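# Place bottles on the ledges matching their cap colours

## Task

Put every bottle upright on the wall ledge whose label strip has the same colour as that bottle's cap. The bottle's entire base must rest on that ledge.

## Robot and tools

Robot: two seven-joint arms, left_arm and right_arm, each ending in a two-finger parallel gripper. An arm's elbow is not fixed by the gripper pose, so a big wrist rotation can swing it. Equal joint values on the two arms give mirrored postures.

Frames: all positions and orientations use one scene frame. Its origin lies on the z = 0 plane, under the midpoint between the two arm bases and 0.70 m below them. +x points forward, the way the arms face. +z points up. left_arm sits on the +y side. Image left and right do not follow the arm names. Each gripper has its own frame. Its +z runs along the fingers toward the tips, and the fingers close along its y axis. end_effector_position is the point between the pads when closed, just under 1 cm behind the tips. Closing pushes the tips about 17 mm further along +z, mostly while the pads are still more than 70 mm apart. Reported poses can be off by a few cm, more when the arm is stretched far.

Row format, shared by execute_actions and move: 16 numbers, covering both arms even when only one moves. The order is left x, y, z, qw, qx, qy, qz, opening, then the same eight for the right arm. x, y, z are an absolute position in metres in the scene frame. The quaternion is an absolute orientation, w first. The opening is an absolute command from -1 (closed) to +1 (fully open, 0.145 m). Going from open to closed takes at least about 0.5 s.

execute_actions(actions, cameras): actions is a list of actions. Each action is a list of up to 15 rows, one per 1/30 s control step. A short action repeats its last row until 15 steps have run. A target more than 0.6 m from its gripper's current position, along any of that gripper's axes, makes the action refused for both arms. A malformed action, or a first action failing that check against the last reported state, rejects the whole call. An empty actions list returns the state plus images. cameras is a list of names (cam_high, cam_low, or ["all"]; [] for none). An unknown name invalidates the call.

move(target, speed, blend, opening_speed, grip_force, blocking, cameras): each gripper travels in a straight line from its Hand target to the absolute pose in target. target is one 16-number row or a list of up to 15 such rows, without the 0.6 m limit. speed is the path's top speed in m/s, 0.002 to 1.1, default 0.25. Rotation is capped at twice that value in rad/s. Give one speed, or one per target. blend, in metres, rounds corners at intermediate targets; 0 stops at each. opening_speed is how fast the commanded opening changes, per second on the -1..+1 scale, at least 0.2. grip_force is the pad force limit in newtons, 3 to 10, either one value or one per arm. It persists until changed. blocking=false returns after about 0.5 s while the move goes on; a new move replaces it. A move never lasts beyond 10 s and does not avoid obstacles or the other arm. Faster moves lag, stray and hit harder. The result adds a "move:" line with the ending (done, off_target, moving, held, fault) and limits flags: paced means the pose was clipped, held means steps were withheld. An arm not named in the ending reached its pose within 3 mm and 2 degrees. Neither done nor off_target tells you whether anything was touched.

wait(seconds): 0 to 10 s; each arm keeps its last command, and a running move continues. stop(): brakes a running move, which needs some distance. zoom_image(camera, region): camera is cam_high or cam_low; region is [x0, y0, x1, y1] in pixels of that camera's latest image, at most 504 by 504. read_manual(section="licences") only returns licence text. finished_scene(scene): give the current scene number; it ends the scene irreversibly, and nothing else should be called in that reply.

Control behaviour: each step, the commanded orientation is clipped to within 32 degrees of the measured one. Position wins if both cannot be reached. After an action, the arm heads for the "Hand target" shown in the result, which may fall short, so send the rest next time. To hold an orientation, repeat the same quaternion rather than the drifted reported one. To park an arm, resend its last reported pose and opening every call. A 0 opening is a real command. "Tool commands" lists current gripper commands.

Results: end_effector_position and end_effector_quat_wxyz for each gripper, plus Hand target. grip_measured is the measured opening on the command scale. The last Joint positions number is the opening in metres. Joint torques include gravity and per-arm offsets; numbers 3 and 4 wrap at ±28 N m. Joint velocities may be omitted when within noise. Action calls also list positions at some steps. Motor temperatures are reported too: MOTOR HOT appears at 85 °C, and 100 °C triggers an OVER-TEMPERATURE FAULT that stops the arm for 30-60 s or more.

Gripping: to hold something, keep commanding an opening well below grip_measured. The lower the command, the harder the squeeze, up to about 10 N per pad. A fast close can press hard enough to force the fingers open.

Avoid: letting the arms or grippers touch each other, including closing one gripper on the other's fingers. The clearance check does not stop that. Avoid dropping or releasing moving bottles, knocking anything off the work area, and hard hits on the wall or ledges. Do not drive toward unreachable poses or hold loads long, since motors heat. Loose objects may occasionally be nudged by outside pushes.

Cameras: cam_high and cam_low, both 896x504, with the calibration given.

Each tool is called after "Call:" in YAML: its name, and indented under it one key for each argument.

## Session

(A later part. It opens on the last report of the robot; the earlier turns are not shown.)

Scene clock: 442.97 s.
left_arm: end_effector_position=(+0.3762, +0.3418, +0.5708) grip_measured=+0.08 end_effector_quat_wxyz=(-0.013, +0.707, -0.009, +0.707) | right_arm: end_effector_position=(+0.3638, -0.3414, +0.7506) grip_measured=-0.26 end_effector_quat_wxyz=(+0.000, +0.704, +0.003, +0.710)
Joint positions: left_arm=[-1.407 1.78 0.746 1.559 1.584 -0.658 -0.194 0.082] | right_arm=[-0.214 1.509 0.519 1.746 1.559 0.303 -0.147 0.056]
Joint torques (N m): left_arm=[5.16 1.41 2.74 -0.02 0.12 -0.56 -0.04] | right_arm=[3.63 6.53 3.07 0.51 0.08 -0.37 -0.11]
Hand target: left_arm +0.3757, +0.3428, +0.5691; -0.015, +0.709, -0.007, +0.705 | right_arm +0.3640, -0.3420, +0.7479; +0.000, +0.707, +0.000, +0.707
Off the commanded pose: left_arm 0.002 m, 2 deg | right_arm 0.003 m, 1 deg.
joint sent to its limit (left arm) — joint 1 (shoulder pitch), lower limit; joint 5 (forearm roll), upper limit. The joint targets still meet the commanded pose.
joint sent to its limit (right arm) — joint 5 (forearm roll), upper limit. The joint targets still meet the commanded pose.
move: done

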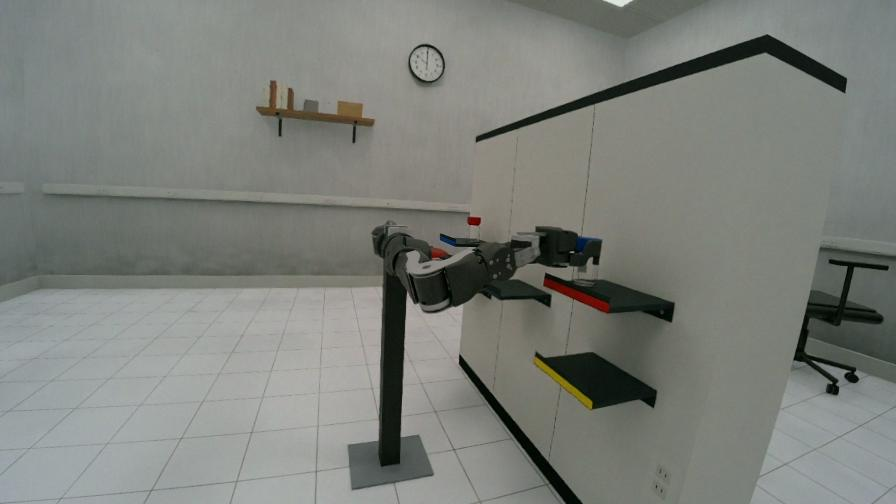

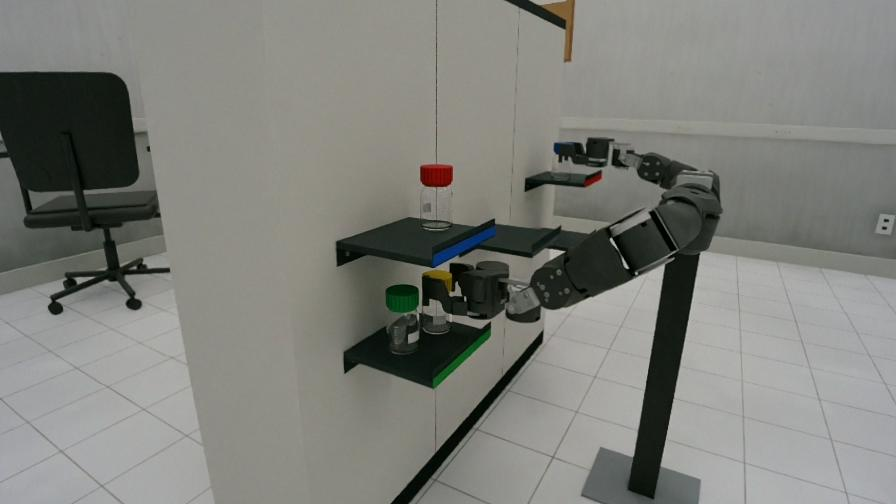

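Call:
move:
  target:
    - [0.376,0.343,0.571,0,0.7071,0,0.7071,-0.6,0.364,-0.342,0.75,0,0.7071,0,0.7071,-0.6]
    - [0.374,0.341,0.59,0,0.7071,0,0.7071,-0.6,0.364,-0.342,0.785,0,0.7071,0,0.7071,-0.6]
  speed: [0.1,0.08]
  opening_speed: 2
  cameras: ["all"]

Call:
zoom_image:
  camera: "cam_low"
  region: [320, 180, 540, 400]

Call:
zoom_image:
  camera: "cam_high"
  region: [500, 200, 680, 330]

Scene clock: 466.67 s.
left_arm: end_effector_position=(+0.3733, +0.3420, +0.5863) grip_measured=-0.28 end_effector_quat_wxyz=(-0.003, +0.712, +0.001, +0.702) | right_arm: end_effector_position=(+0.3639, -0.3416, +0.7840) grip_measured=-0.26 end_effector_quat_wxyz=(-0.002, +0.709, +0.001, +0.705)
Joint positions: left_arm=[-1.323 1.713 0.761 1.614 1.584 -0.551 -0.172 0.055] | right_arm=[0.662 1.438 -0.132 1.691 1.523 0.548 -0.157 0.056]
Joint torques (N m): left_arm=[6.42 1.73 3.75 0.4 0.07 -0.84 0.24] | right_arm=[3.63 5.39 4.11 0.66 -0.09 -0.61 -0.12]
Hand target: left_arm +0.3740, +0.3411, +0.5901; +0.000, +0.707, +0.000, +0.707 | right_arm +0.3640, -0.3420, +0.7849; +0.000, +0.707, +0.000, +0.707
Off the commanded pose: left_arm 0.004 m, 1 deg | right_arm 0.001 m, 0 deg.
move: off_target (left_arm)

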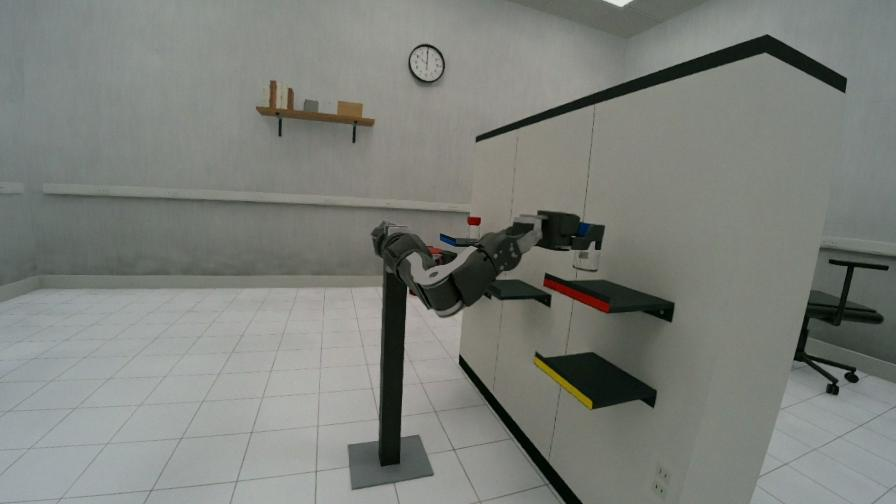

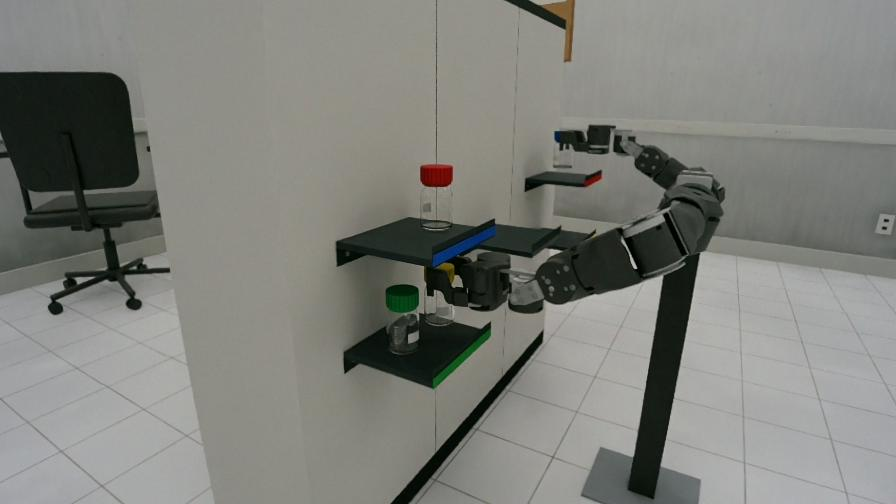

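Scaled by 2.291 from the camera's 896x504 image, which has a finer 1280x720 frame.

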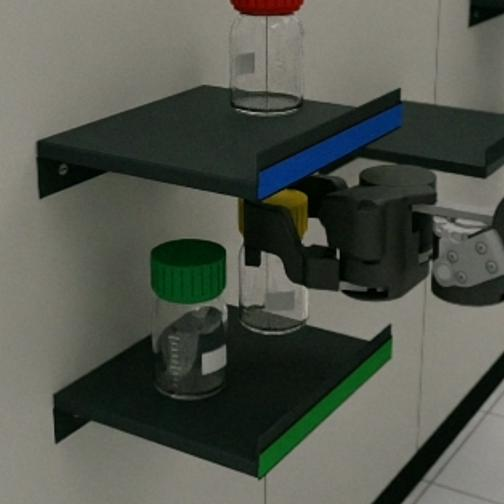

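Scaled by 2.800 from the camera's 896x504 image, which has a finer 1280x720 frame.

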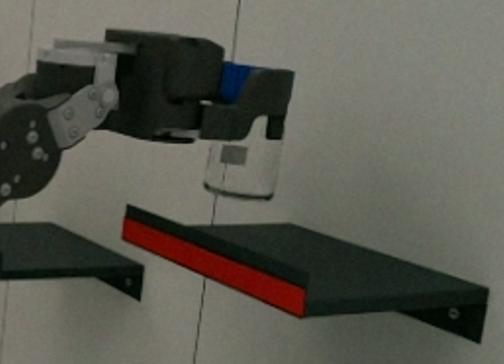

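Call:
move:
  target:
    - [0.365,0.21,0.60,0,0.7071,0,0.7071,-0.6,0.364,-0.2,0.76,0,0.7071,0,0.7071,-0.6]
    - [0.34,0.22,0.63,0,0.7071,0,0.7071,-0.6,0.372,-0.06,0.69,0,0.7071,0,0.7071,-0.6]
  speed: [0.12,0.12]
  blend: [0.02,0]
  cameras: ["all"]

Call:
zoom_image:
  camera: "cam_high"
  region: [430, 210, 570, 310]

Call:
zoom_image:
  camera: "cam_low"
  region: [440, 150, 600, 290]

Scene clock: 483.80 s.
left_arm: end_effector_position=(+0.3397, +0.2212, +0.6270) grip_measured=-0.28 end_effector_quat_wxyz=(-0.003, +0.711, +0.002, +0.703) | right_arm: end_effector_position=(+0.3721, -0.0586, +0.6875) grip_measured=-0.26 end_effector_quat_wxyz=(-0.001, +0.711, +0.005, +0.703)
Joint positions: left_arm=[-1.2 1.788 0.765 2.187 1.379 -0.395 -0.847 0.055] | right_arm=[0.903 0.371 -0.875 2.037 1.125 0.597 -1.299 0.056]
Joint torques (N m): left_arm=[5.97 1.67 3.19 1.33 -0.36 -0.58 0.23] | right_arm=[6.05 -0.62 3 2.03 -0.67 -0.29 -0.15]
Hand target: left_arm +0.3400, +0.2200, +0.6300; +0.000, +0.707, +0.000, +0.707 | right_arm +0.3720, -0.0599, +0.6900; +0.000, +0.707, +0.000, +0.707
Off the commanded pose: left_arm 0.003 m, 1 deg | right_arm 0.003 m, 1 deg.
move: done

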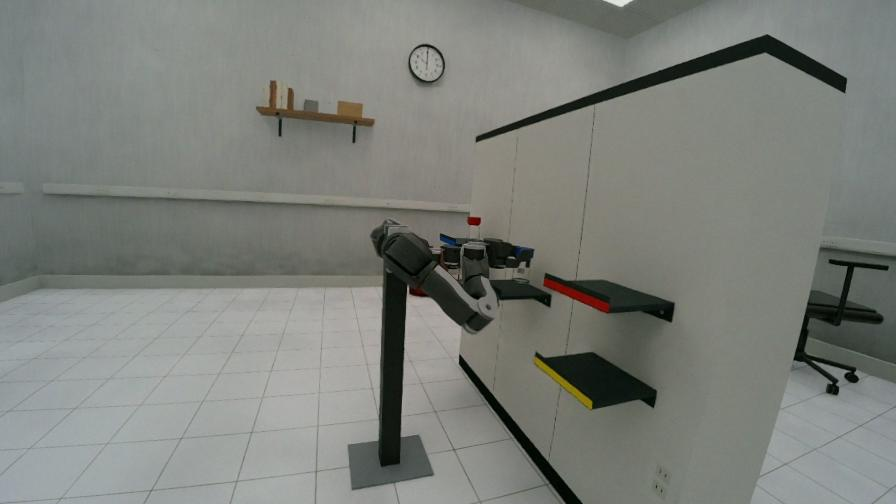

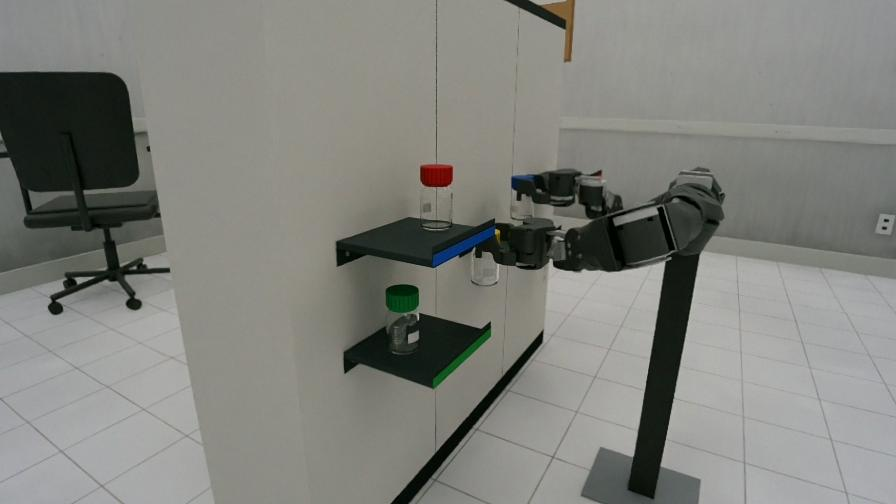

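Scaled by 3.600 from the camera's 896x504 image, which has a finer 1280x720 frame.

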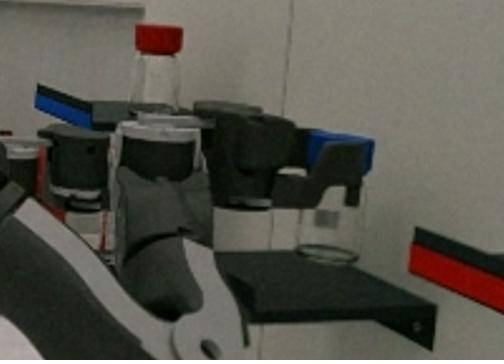

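Scaled by 3.150 from the camera's 896x504 image, which has a finer 1280x720 frame.

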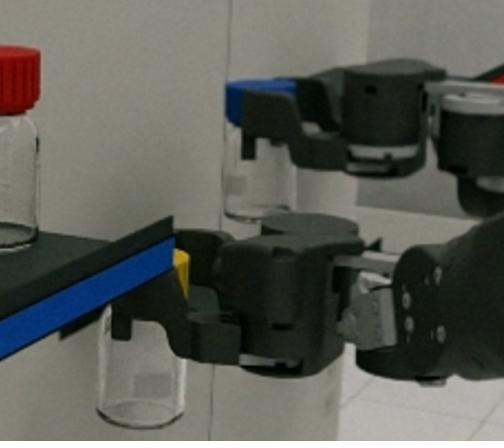

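Call:
move:
  target:
    - [0.34,0.22,0.63,0,0.7071,0,0.7071,-0.6,0.372,-0.06,0.657,0,0.7071,0,0.7071,-0.6]
  speed: 0.05
  cameras: ["all"]

Call:
zoom_image:
  camera: "cam_high"
  region: [430, 210, 570, 310]

Call:
zoom_image:
  camera: "cam_low"
  region: [440, 150, 600, 290]

Scene clock: 499.27 s.
left_arm: end_effector_position=(+0.3397, +0.2212, +0.6270) grip_measured=-0.28 end_effector_quat_wxyz=(-0.003, +0.711, +0.002, +0.703) | right_arm: end_effector_position=(+0.3720, -0.0608, +0.6571) grip_measured=-0.26 end_effector_quat_wxyz=(+0.001, +0.709, -0.001, +0.705)
Joint positions: left_arm=[-1.2 1.788 0.765 2.187 1.379 -0.395 -0.847 0.055] | right_arm=[0.826 0.419 -0.951 2.021 1.022 0.47 -1.255 0.056]
Joint torques (N m): left_arm=[6 1.67 3.19 1.33 -0.36 -0.58 0.23] | right_arm=[5.5 0.15 2.07 1.96 -0.66 -0.32 0.18]
Hand target: left_arm +0.3400, +0.2200, +0.6300; +0.000, +0.707, +0.000, +0.707 | right_arm +0.3720, -0.0600, +0.6569; +0.000, +0.707, +0.000, +0.707
Off the commanded pose: left_arm 0.003 m, 1 deg | right_arm 0.001 m, 0 deg.
move: done

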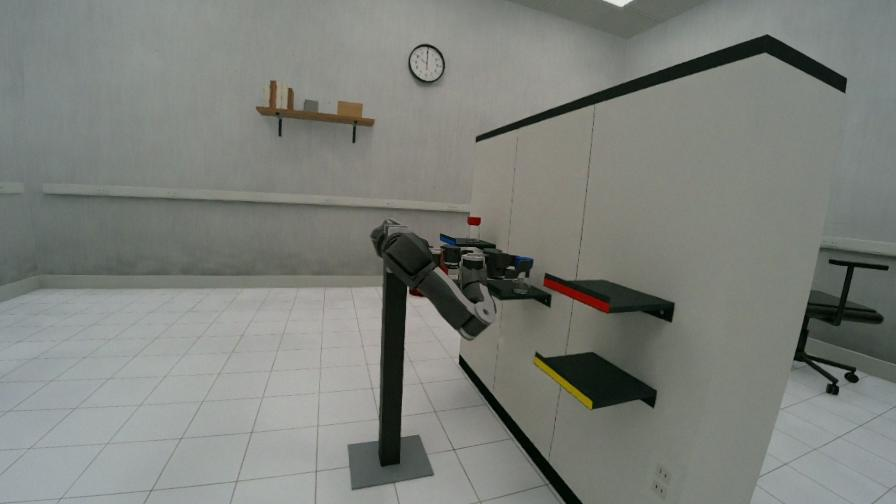

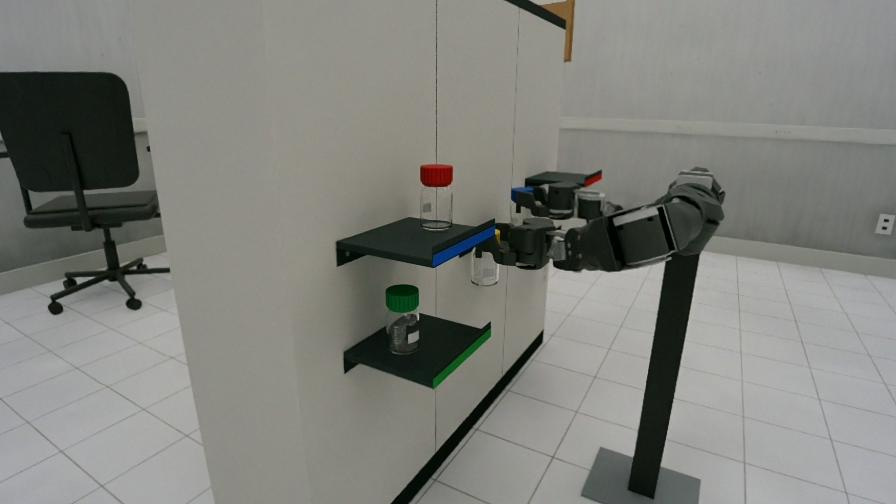

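Scaled by 3.600 from the camera's 896x504 image, which has a finer 1280x720 frame.

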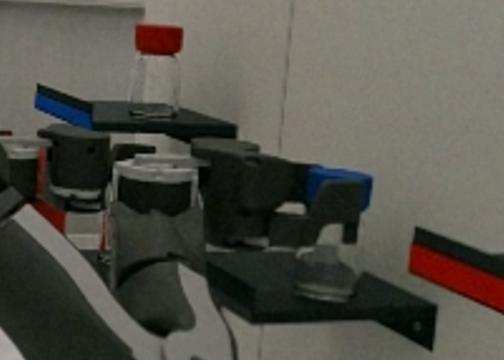

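Scaled by 3.150 from the camera's 896x504 image, which has a finer 1280x720 frame.

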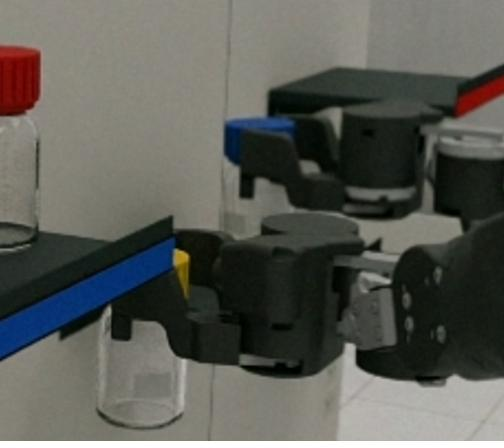

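Call:
move:
  target:
    - [0.34,0.22,0.63,0,0.7071,0,0.7071,-0.6,0.372,-0.06,0.650,0,0.7071,0,0.7071,-0.6]
  speed: 0.03

Scene clock: 507.80 s.
left_arm: end_effector_position=(+0.3397, +0.2212, +0.6270) grip_measured=-0.28 end_effector_quat_wxyz=(-0.003, +0.711, +0.002, +0.703) | right_arm: end_effector_position=(+0.3713, -0.0616, +0.6556) grip_measured=-0.26 end_effector_quat_wxyz=(+0.002, +0.700, -0.004, +0.714)
Joint positions: left_arm=[-1.2 1.788 0.765 2.187 1.379 -0.395 -0.847 0.055] | right_arm=[0.805 0.422 -0.957 2.018 0.972 0.445 -1.238 0.056]
Joint torques (N m): left_arm=[6 1.65 3.19 1.33 -0.36 -0.58 0.24] | right_arm=[4.1 -0.12 2.51 1.31 -0.02 -0.06 0.22]
Hand target: left_arm +0.3400, +0.2200, +0.6300; +0.000, +0.707, +0.000, +0.707 | right_arm +0.3719, -0.0600, +0.6499; +0.000, +0.707, +0.000, +0.707
Off the commanded pose: left_arm 0.003 m, 1 deg | right_arm 0.006 m, 1 deg.
move: off_target (right_arm)

Call:
move:
  target:
    - [0.34,0.22,0.63,0,0.7071,0,0.7071,-0.6,0.372,-0.06,0.654,0,0.7071,0,0.7071,0.1]
    - [0.34,0.22,0.63,0,0.7071,0,0.7071,-0.6,0.315,-0.062,0.656,0,0.7071,0,0.7071,0.1]
    - [0.34,0.22,0.65,0,0.7071,0,0.7071,-0.6,0.30,-0.20,0.656,0,0.7071,0,0.7071,0.1]
  speed: [0.1,0.1,0.15]
  opening_speed: 2
  blend: [0,0.01,0]
  cameras: ["all"]

Call:
zoom_image:
  camera: "cam_high"
  region: [430, 210, 570, 310]

Call:
zoom_image:
  camera: "cam_low"
  region: [440, 150, 600, 290]

Scene clock: 524.33 s.
left_arm: end_effector_position=(+0.3399, +0.2210, +0.6464) grip_measured=-0.28 end_effector_quat_wxyz=(-0.003, +0.712, +0.001, +0.702) | right_arm: end_effector_position=(+0.3000, -0.2005, +0.6559) grip_measured=+0.10 end_effector_quat_wxyz=(+0.002, +0.707, -0.001, +0.707)
Joint positions: left_arm=[-1.092 1.756 0.77 2.216 1.446 -0.303 -0.82 0.055] | right_arm=[0.312 1.459 -0.567 2.44 1.307 -0.078 -0.932 0.083]
Joint torques (N m): left_arm=[6 1.86 3.37 1.13 -0.36 -0.6 0.23] | right_arm=[2.31 4.84 3.08 1.16 -0.32 -0.38 0.17]
Hand target: left_arm +0.3400, +0.2200, +0.6499; +0.000, +0.707, +0.000, +0.707 | right_arm +0.3000, -0.2000, +0.6560; +0.000, +0.707, +0.000, +0.707
Off the commanded pose: left_arm 0.004 m, 1 deg | right_arm 0.001 m, 0 deg.
move: off_target (left_arm)

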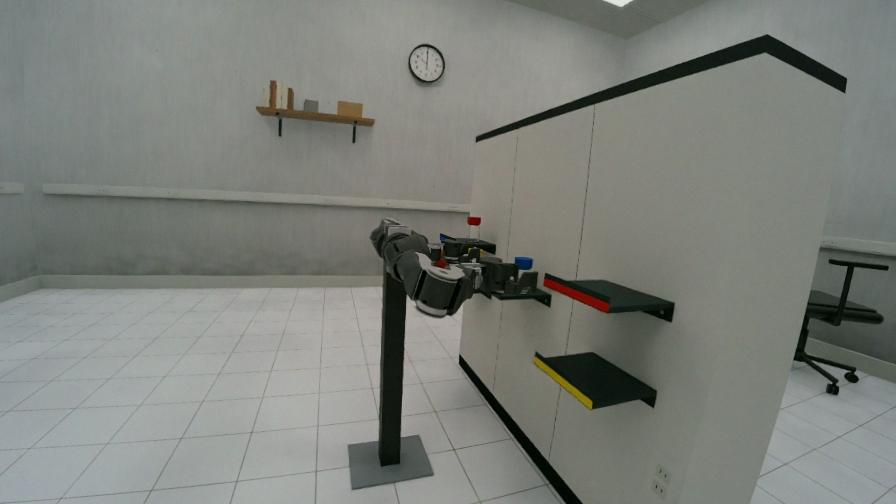

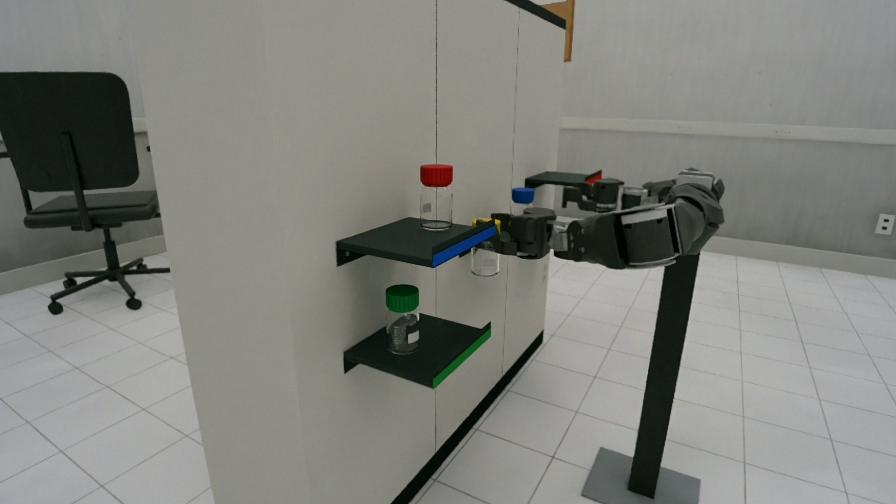

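Scaled by 3.600 from the camera's 896x504 image, which has a finer 1280x720 frame.

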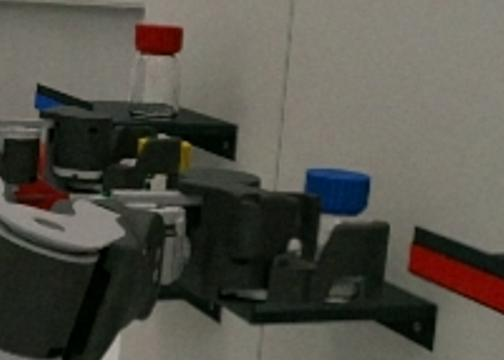

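Scaled by 3.150 from the camera's 896x504 image, which has a finer 1280x720 frame.

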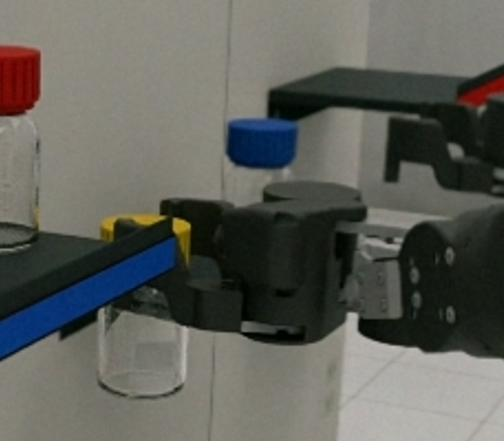

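Call:
move:
  target:
    - [0.35,0.15,0.695,0,0.7071,0,0.7071,-0.6,0.30,-0.25,0.64,0,0.7071,0,0.7071,0.1]
    - [0.38,0.037,0.685,0,0.7071,0,0.7071,-0.6,0.28,-0.25,0.62,0,0.7071,0,0.7071,0.1]
  speed: [0.15,0.12]
  blend: [0.02,0]
  cameras: ["all"]

Call:
zoom_image:
  camera: "cam_high"
  region: [430, 210, 570, 310]

Call:
zoom_image:
  camera: "cam_low"
  region: [440, 150, 600, 290]

Scene clock: 535.67 s.
left_arm: end_effector_position=(+0.3461, +0.0742, +0.6864) grip_measured=-0.28 end_effector_quat_wxyz=(+0.232, +0.674, -0.267, +0.649) | right_arm: end_effector_position=(+0.2806, -0.2492, +0.6204) grip_measured=+0.10 end_effector_quat_wxyz=(-0.001, +0.707, +0.002, +0.707)
Joint positions: left_arm=[-1.407 2.011 1.37 2.056 1.584 -0.022 -0.198 0.055] | right_arm=[0.197 1.818 -0.869 2.341 1.259 -0.641 -0.737 0.083]
Joint torques (N m): left_arm=[6 0.75 4.22 0.02 0.11 -0.84 0.13] | right_arm=[1.86 6 1.85 1.29 -0.29 -0.45 -0.14]
Hand target: left_arm +0.3459, +0.0738, +0.6884; +0.235, +0.671, -0.265, +0.651 | right_arm +0.2800, -0.2501, +0.6200; +0.000, +0.707, +0.000, +0.707
Off the commanded pose: left_arm 0.050 m, 41 deg; orientation clipped | right_arm 0.001 m, 0 deg.
joint read past its limit (left arm) — joint 2 (shoulder roll), upper limit.
joint sent to its limit (left arm) — joint 1 (shoulder pitch), lower limit; joint 2 (shoulder roll), upper limit; joint 5 (forearm roll), upper limit. The joint targets are off in position and orientation.
move: off_target (left_arm); limits=paced

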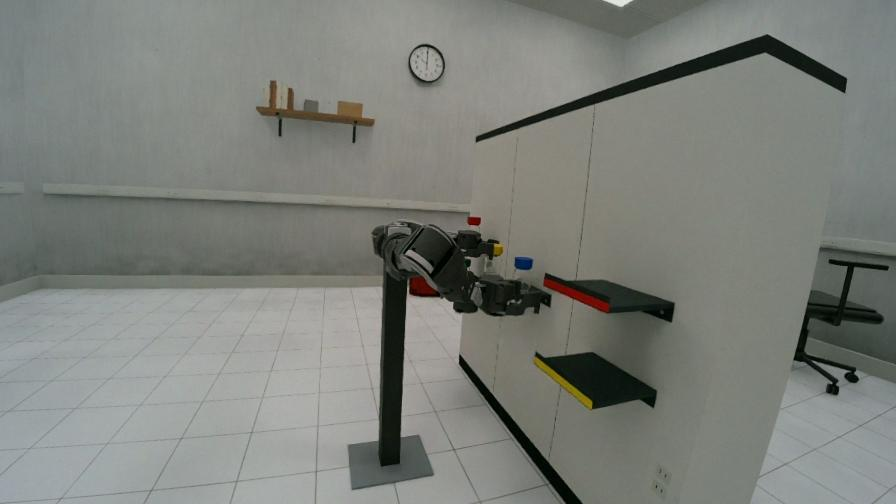

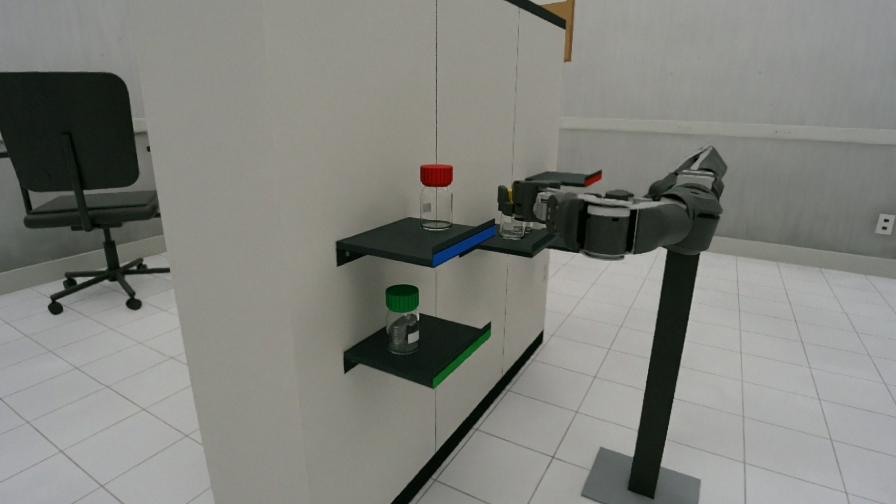

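Scaled by 3.600 from the camera's 896x504 image, which has a finer 1280x720 frame.

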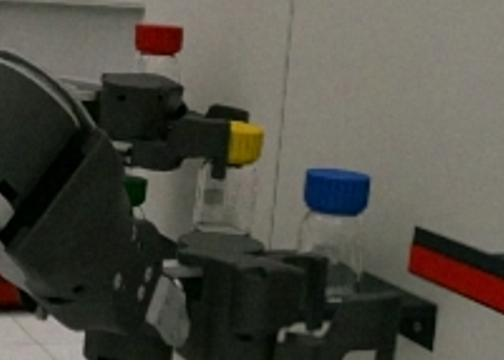

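Scaled by 3.150 from the camera's 896x504 image, which has a finer 1280x720 frame.

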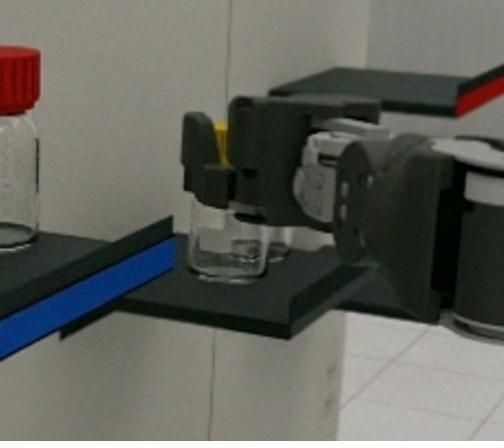

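Call:
move:
  target:
    - [0.34,0.2,0.65,0,0.7071,0,0.7071,-0.6,0.28,-0.25,0.62,0,0.7071,0,0.7071,0.1]
    - [0.31,0.2,0.42,0,0.7071,0,0.7071,-0.6,0.28,-0.25,0.62,0,0.7071,0,0.7071,0.1]
    - [0.31,0.19,0.33,0,0.7071,0,0.7071,-0.6,0.28,-0.25,0.62,0,0.7071,0,0.7071,0.1]
  speed: [0.1,0.1,0.1]
  blend: [0.02,0.02,0]
  cameras: ["all"]

Scene clock: 569.87 s.
left_arm: end_effector_position=(+0.2672, +0.2224, +0.4049) grip_measured=-0.28 end_effector_quat_wxyz=(+0.104, +0.913, -0.210, +0.333) | right_arm: end_effector_position=(+0.2806, -0.2492, +0.6204) grip_measured=+0.10 end_effector_quat_wxyz=(-0.001, +0.707, +0.002, +0.707)
Joint positions: left_arm=[-1.407 2.011 0.39 1.79 1.584 -0.177 -0.1 0.055] | right_arm=[0.197 1.818 -0.869 2.341 1.259 -0.641 -0.737 0.083]
Joint torques (N m): left_arm=[4.97 1.09 1.48 0.85 0.13 -0.65 0.3] | right_arm=[1.83 6.08 1.88 1.33 -0.28 -0.46 -0.17]
Hand target: left_arm +0.2664, +0.2216, +0.4045; +0.108, +0.913, -0.209, +0.333 | right_arm +0.2800, -0.2501, +0.6200; +0.000, +0.707, +0.000, +0.707
Off the commanded pose: left_arm 0.092 m, 56 deg; orientation clipped | right_arm 0.001 m, 0 deg.
joint read past its limit (left arm) — joint 2 (shoulder roll), upper limit.
joint sent to its limit (left arm) — joint 1 (shoulder pitch), lower limit; joint 2 (shoulder roll), upper limit; joint 5 (forearm roll), upper limit. The joint targets are off in position and orientation.
move: off_target (left_arm); limits=paced

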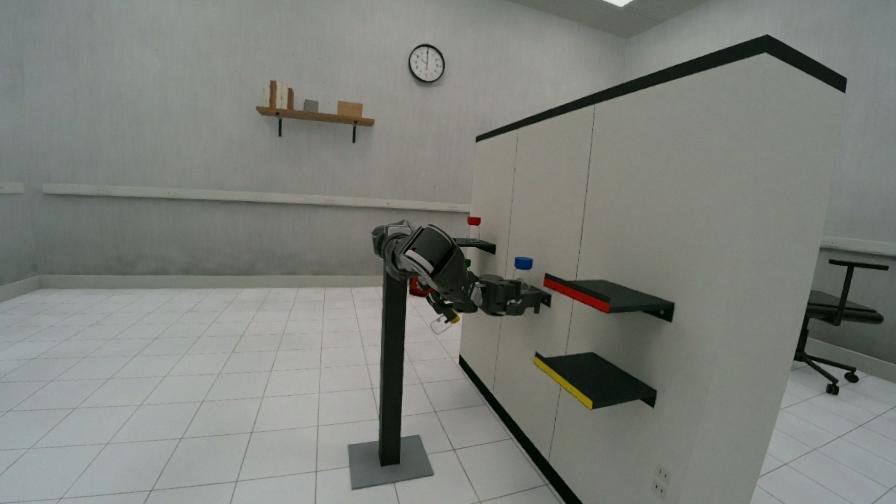

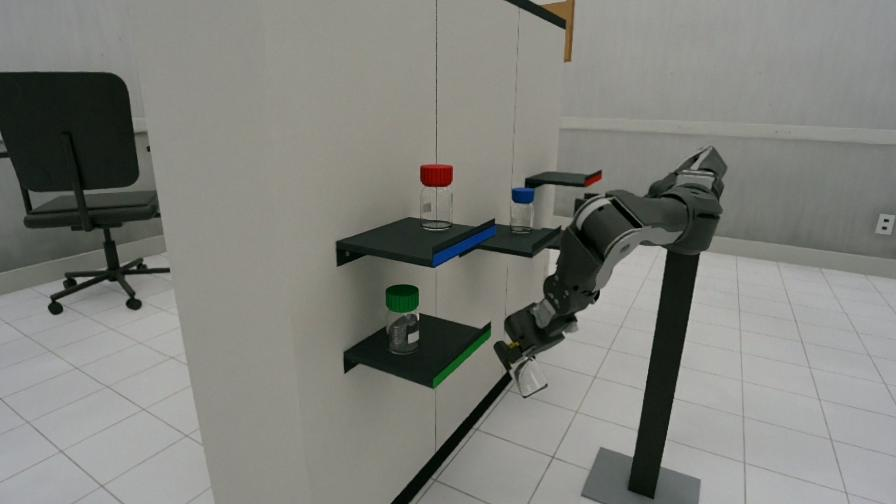

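Call:
move:
  target:
    - [0.2,0.4,0.45,-0.3536,0.6124,0.3536,0.6124,-0.6,0.28,-0.25,0.62,0,0.7071,0,0.7071,0.1]
    - [0.12,0.52,0.42,-0.3536,0.6124,0.3536,0.6124,-0.6,0.28,-0.25,0.62,0,0.7071,0,0.7071,0.1]
  speed: 0.15
  blend: [0.05,0]
  cameras: ["all"]

Scene clock: 615.23 s.
left_arm: end_effector_position=(+0.1187, +0.5198, +0.4176) grip_measured=-0.34 end_effector_quat_wxyz=(-0.355, +0.616, +0.355, +0.608) | right_arm: end_effector_position=(+0.2806, -0.2492, +0.6204) grip_measured=+0.10 end_effector_quat_wxyz=(-0.001, +0.707, +0.002, +0.707)
Joint positions: left_arm=[-0.664 0.776 0.117 1.209 1.082 -0.78 -0.568 0.05] | right_arm=[0.197 1.818 -0.869 2.341 1.259 -0.641 -0.737 0.083]
Joint torques (N m): left_arm=[-0.28 5.95 2.52 2.07 -0.14 -0.82 0.2] | right_arm=[1.78 6 1.89 1.35 -0.29 -0.46 -0.18]
Hand target: left_arm +0.1200, +0.5200, +0.4199; -0.354, +0.612, +0.354, +0.612 | right_arm +0.2800, -0.2501, +0.6200; +0.000, +0.707, +0.000, +0.707
Off the commanded pose: left_arm 0.003 m, 1 deg | right_arm 0.001 m, 0 deg.
joint sent to its limit (left arm) — joint 6 (wrist pitch), lower limit. The joint targets still meet the commanded pose.
move: done

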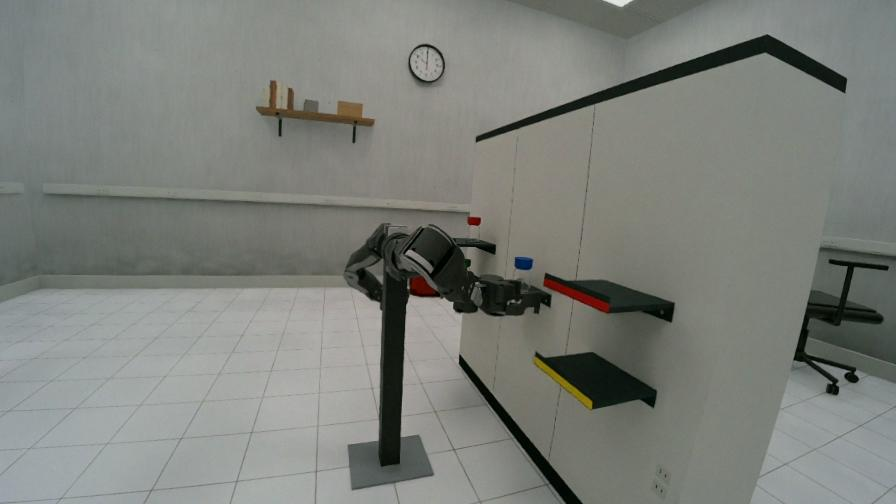

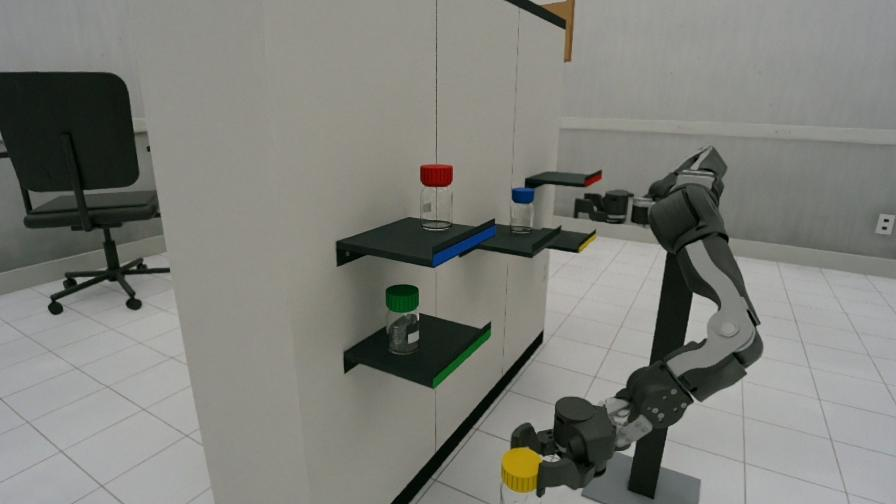

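Call:
move:
  target:
    - [0.25,0.3,0.45,-0.183,0.683,0.183,0.683,-0.6,0.28,-0.25,0.62,0,0.7071,0,0.7071,0.1]
    - [0.30,0.18,0.52,0,0.7071,0,0.7071,-0.6,0.28,-0.25,0.62,0,0.7071,0,0.7071,0.1]
    - [0.36,0.14,0.69,0,0.7071,0,0.7071,-0.6,0.28,-0.25,0.62,0,0.7071,0,0.7071,0.1]
  speed: 0.15
  blend: [0.05,0.03,0]
  cameras: ["all"]

Call:
zoom_image:
  camera: "cam_low"
  region: [440, 150, 600, 290]

Call:
zoom_image:
  camera: "cam_high"
  region: [430, 210, 570, 310]

Scene clock: 633.03 s.
left_arm: end_effector_position=(+0.3598, +0.1383, +0.6893) grip_measured=-0.35 end_effector_quat_wxyz=(+0.002, +0.708, -0.004, +0.706) | right_arm: end_effector_position=(+0.2806, -0.2492, +0.6204) grip_measured=+0.10 end_effector_quat_wxyz=(-0.001, +0.707, +0.002, +0.707)
Joint positions: left_arm=[0.599 0.547 -0.428 2.204 1.037 0.762 -0.948 0.05] | right_arm=[0.197 1.818 -0.869 2.341 1.259 -0.641 -0.737 0.083]
Joint torques (N m): left_arm=[6.55 1.2 2.04 2.29 -0.3 -0.53 -0.06] | right_arm=[1.75 6.13 1.84 1.37 -0.29 -0.46 -0.17]
Hand target: left_arm +0.3600, +0.1401, +0.6900; +0.000, +0.707, +0.000, +0.707 | right_arm +0.2800, -0.2501, +0.6200; +0.000, +0.707, +0.000, +0.707
Off the commanded pose: left_arm 0.002 m, 1 deg | right_arm 0.001 m, 0 deg.
move: done

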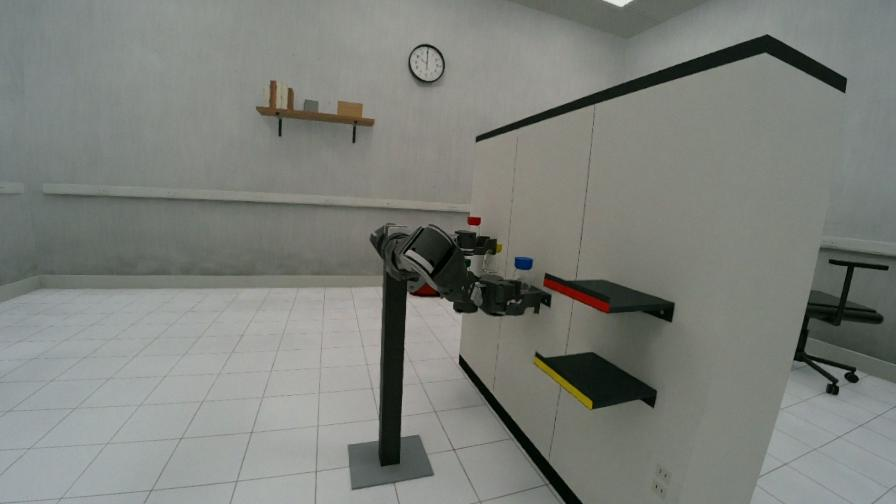

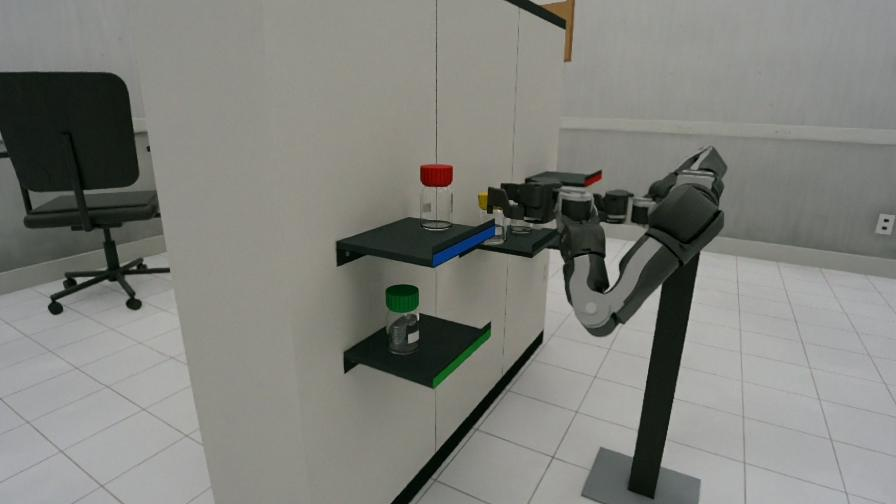

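Scaled by 3.150 from the camera's 896x504 image, which has a finer 1280x720 frame.

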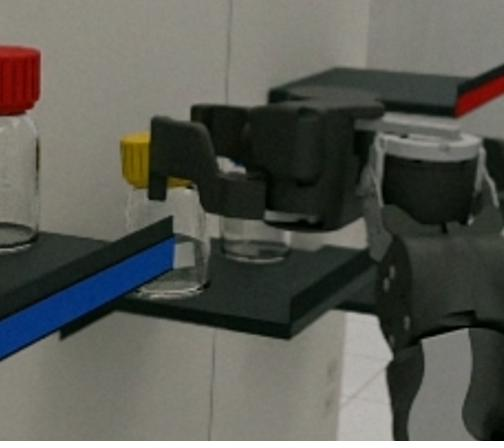

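Scaled by 3.600 from the camera's 896x504 image, which has a finer 1280x720 frame.

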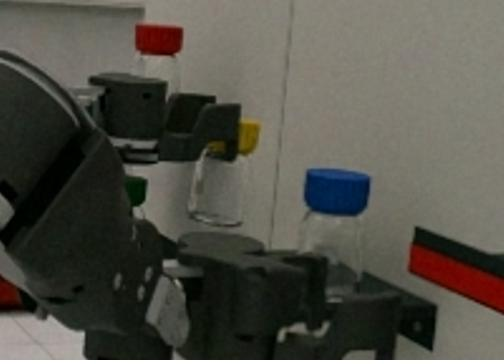

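Call:
move:
  target:
    - [0.378,0.046,0.697,0,0.7071,0,0.7071,-0.7,0.28,-0.25,0.62,0,0.7071,0,0.7071,0.1]
  speed: 0.1
  cameras: ["all"]

Call:
zoom_image:
  camera: "cam_low"
  region: [440, 150, 600, 290]

Call:
zoom_image:
  camera: "cam_high"
  region: [430, 210, 570, 310]

Scene clock: 648.33 s.
left_arm: end_effector_position=(+0.3776, +0.0438, +0.6950) grip_measured=-0.35 end_effector_quat_wxyz=(+0.003, +0.710, -0.005, +0.704) | right_arm: end_effector_position=(+0.2806, -0.2492, +0.6204) grip_measured=+0.10 end_effector_quat_wxyz=(-0.001, +0.707, +0.002, +0.707)
Joint positions: left_arm=[0.8 0.16 -0.72 1.977 0.902 0.781 -1.177 0.05] | right_arm=[0.197 1.818 -0.869 2.341 1.259 -0.641 -0.737 0.083]
Joint torques (N m): left_arm=[8.58 -0.75 1.77 2.59 -0.45 -0.46 -0.04] | right_arm=[1.86 6.08 1.91 1.33 -0.28 -0.5 -0.18]
Hand target: left_arm +0.3780, +0.0460, +0.6970; +0.000, +0.707, +0.000, +0.707 | right_arm +0.2800, -0.2501, +0.6200; +0.000, +0.707, +0.000, +0.707
Off the commanded pose: left_arm 0.003 m, 1 deg | right_arm 0.001 m, 0 deg.
move: done

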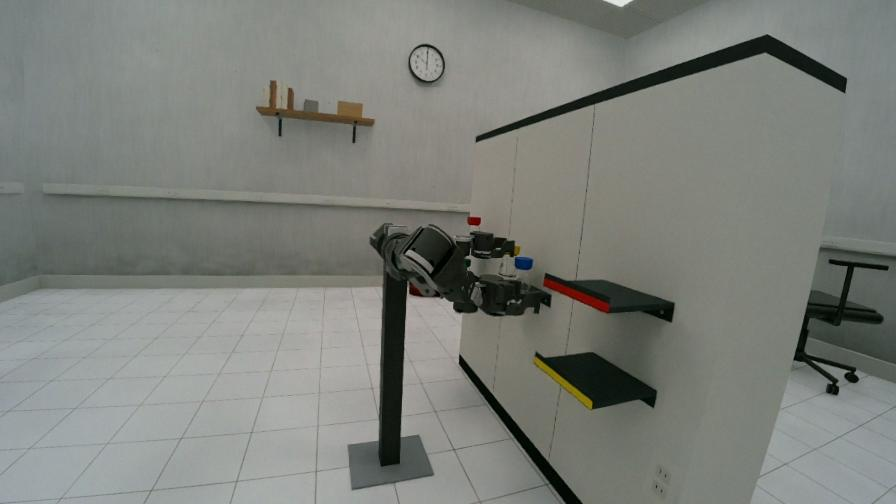

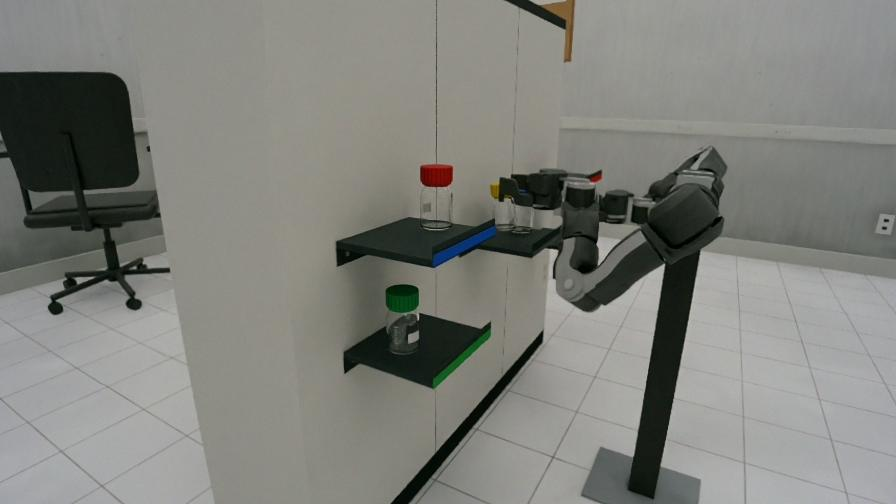

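Scaled by 3.150 from the camera's 896x504 image, which has a finer 1280x720 frame.

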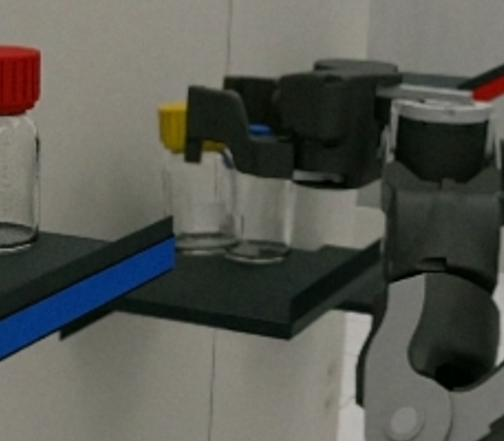

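Scaled by 3.600 from the camera's 896x504 image, which has a finer 1280x720 frame.

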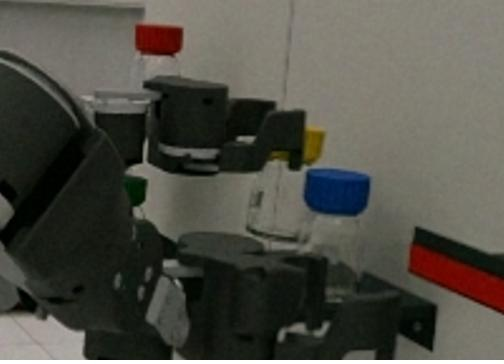

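Call:
move:
  target:
    - [0.378,0.046,0.663,0,0.7071,0,0.7071,-0.7,0.28,-0.25,0.62,0,0.7071,0,0.7071,0.1]
  speed: 0.04
  cameras: ["all"]

Call:
zoom_image:
  camera: "cam_low"
  region: [440, 150, 600, 290]

Call:
zoom_image:
  camera: "cam_high"
  region: [430, 210, 570, 310]

Scene clock: 663.27 s.
left_arm: end_effector_position=(+0.3771, +0.0474, +0.6694) grip_measured=-0.35 end_effector_quat_wxyz=(+0.000, +0.700, +0.005, +0.714) | right_arm: end_effector_position=(+0.2806, -0.2492, +0.6204) grip_measured=+0.10 end_effector_quat_wxyz=(-0.001, +0.707, +0.002, +0.707)
Joint positions: left_arm=[0.733 0.235 -0.801 1.97 0.827 0.623 -1.148 0.05] | right_arm=[0.197 1.818 -0.869 2.341 1.259 -0.641 -0.737 0.083]
Joint torques (N m): left_arm=[5.79 -0.17 0.92 1.78 -0.07 -0.26 0.26] | right_arm=[1.75 6 1.84 1.36 -0.27 -0.46 -0.19]
Hand target: left_arm +0.3779, +0.0460, +0.6630; +0.000, +0.707, +0.000, +0.707 | right_arm +0.2800, -0.2501, +0.6200; +0.000, +0.707, +0.000, +0.707
Off the commanded pose: left_arm 0.007 m, 1 deg | right_arm 0.001 m, 0 deg.
move: off_target (left_arm)

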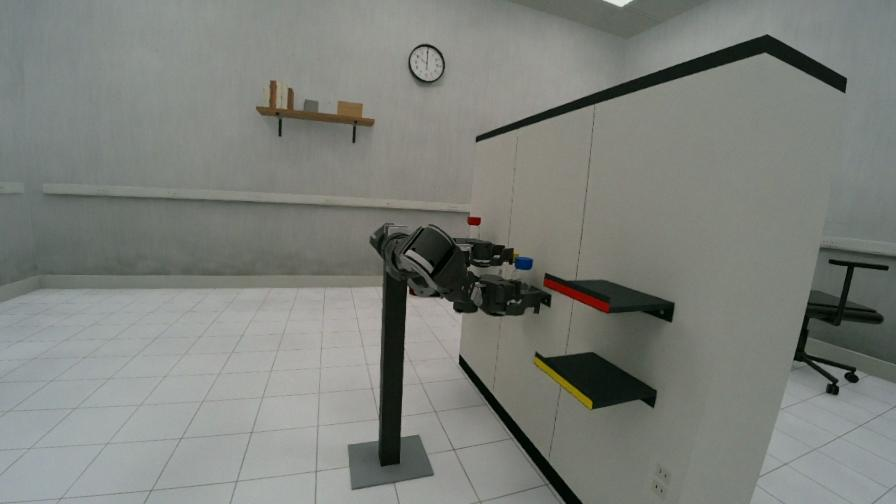

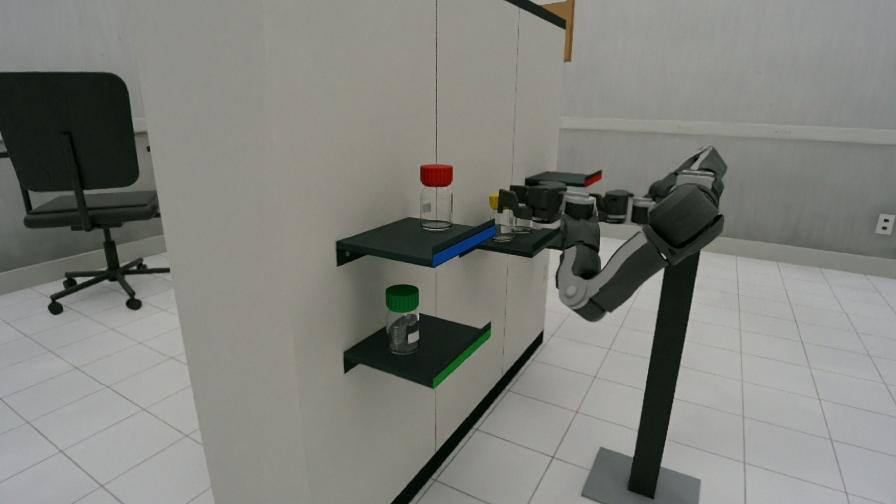

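Scaled by 3.150 from the camera's 896x504 image, which has a finer 1280x720 frame.

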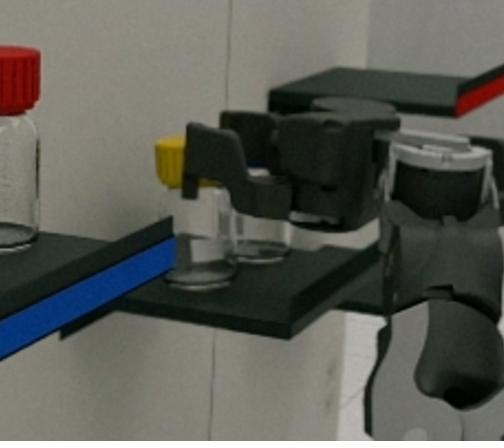

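Scaled by 3.600 from the camera's 896x504 image, which has a finer 1280x720 frame.

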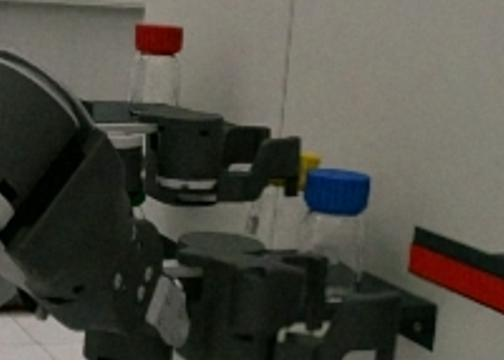

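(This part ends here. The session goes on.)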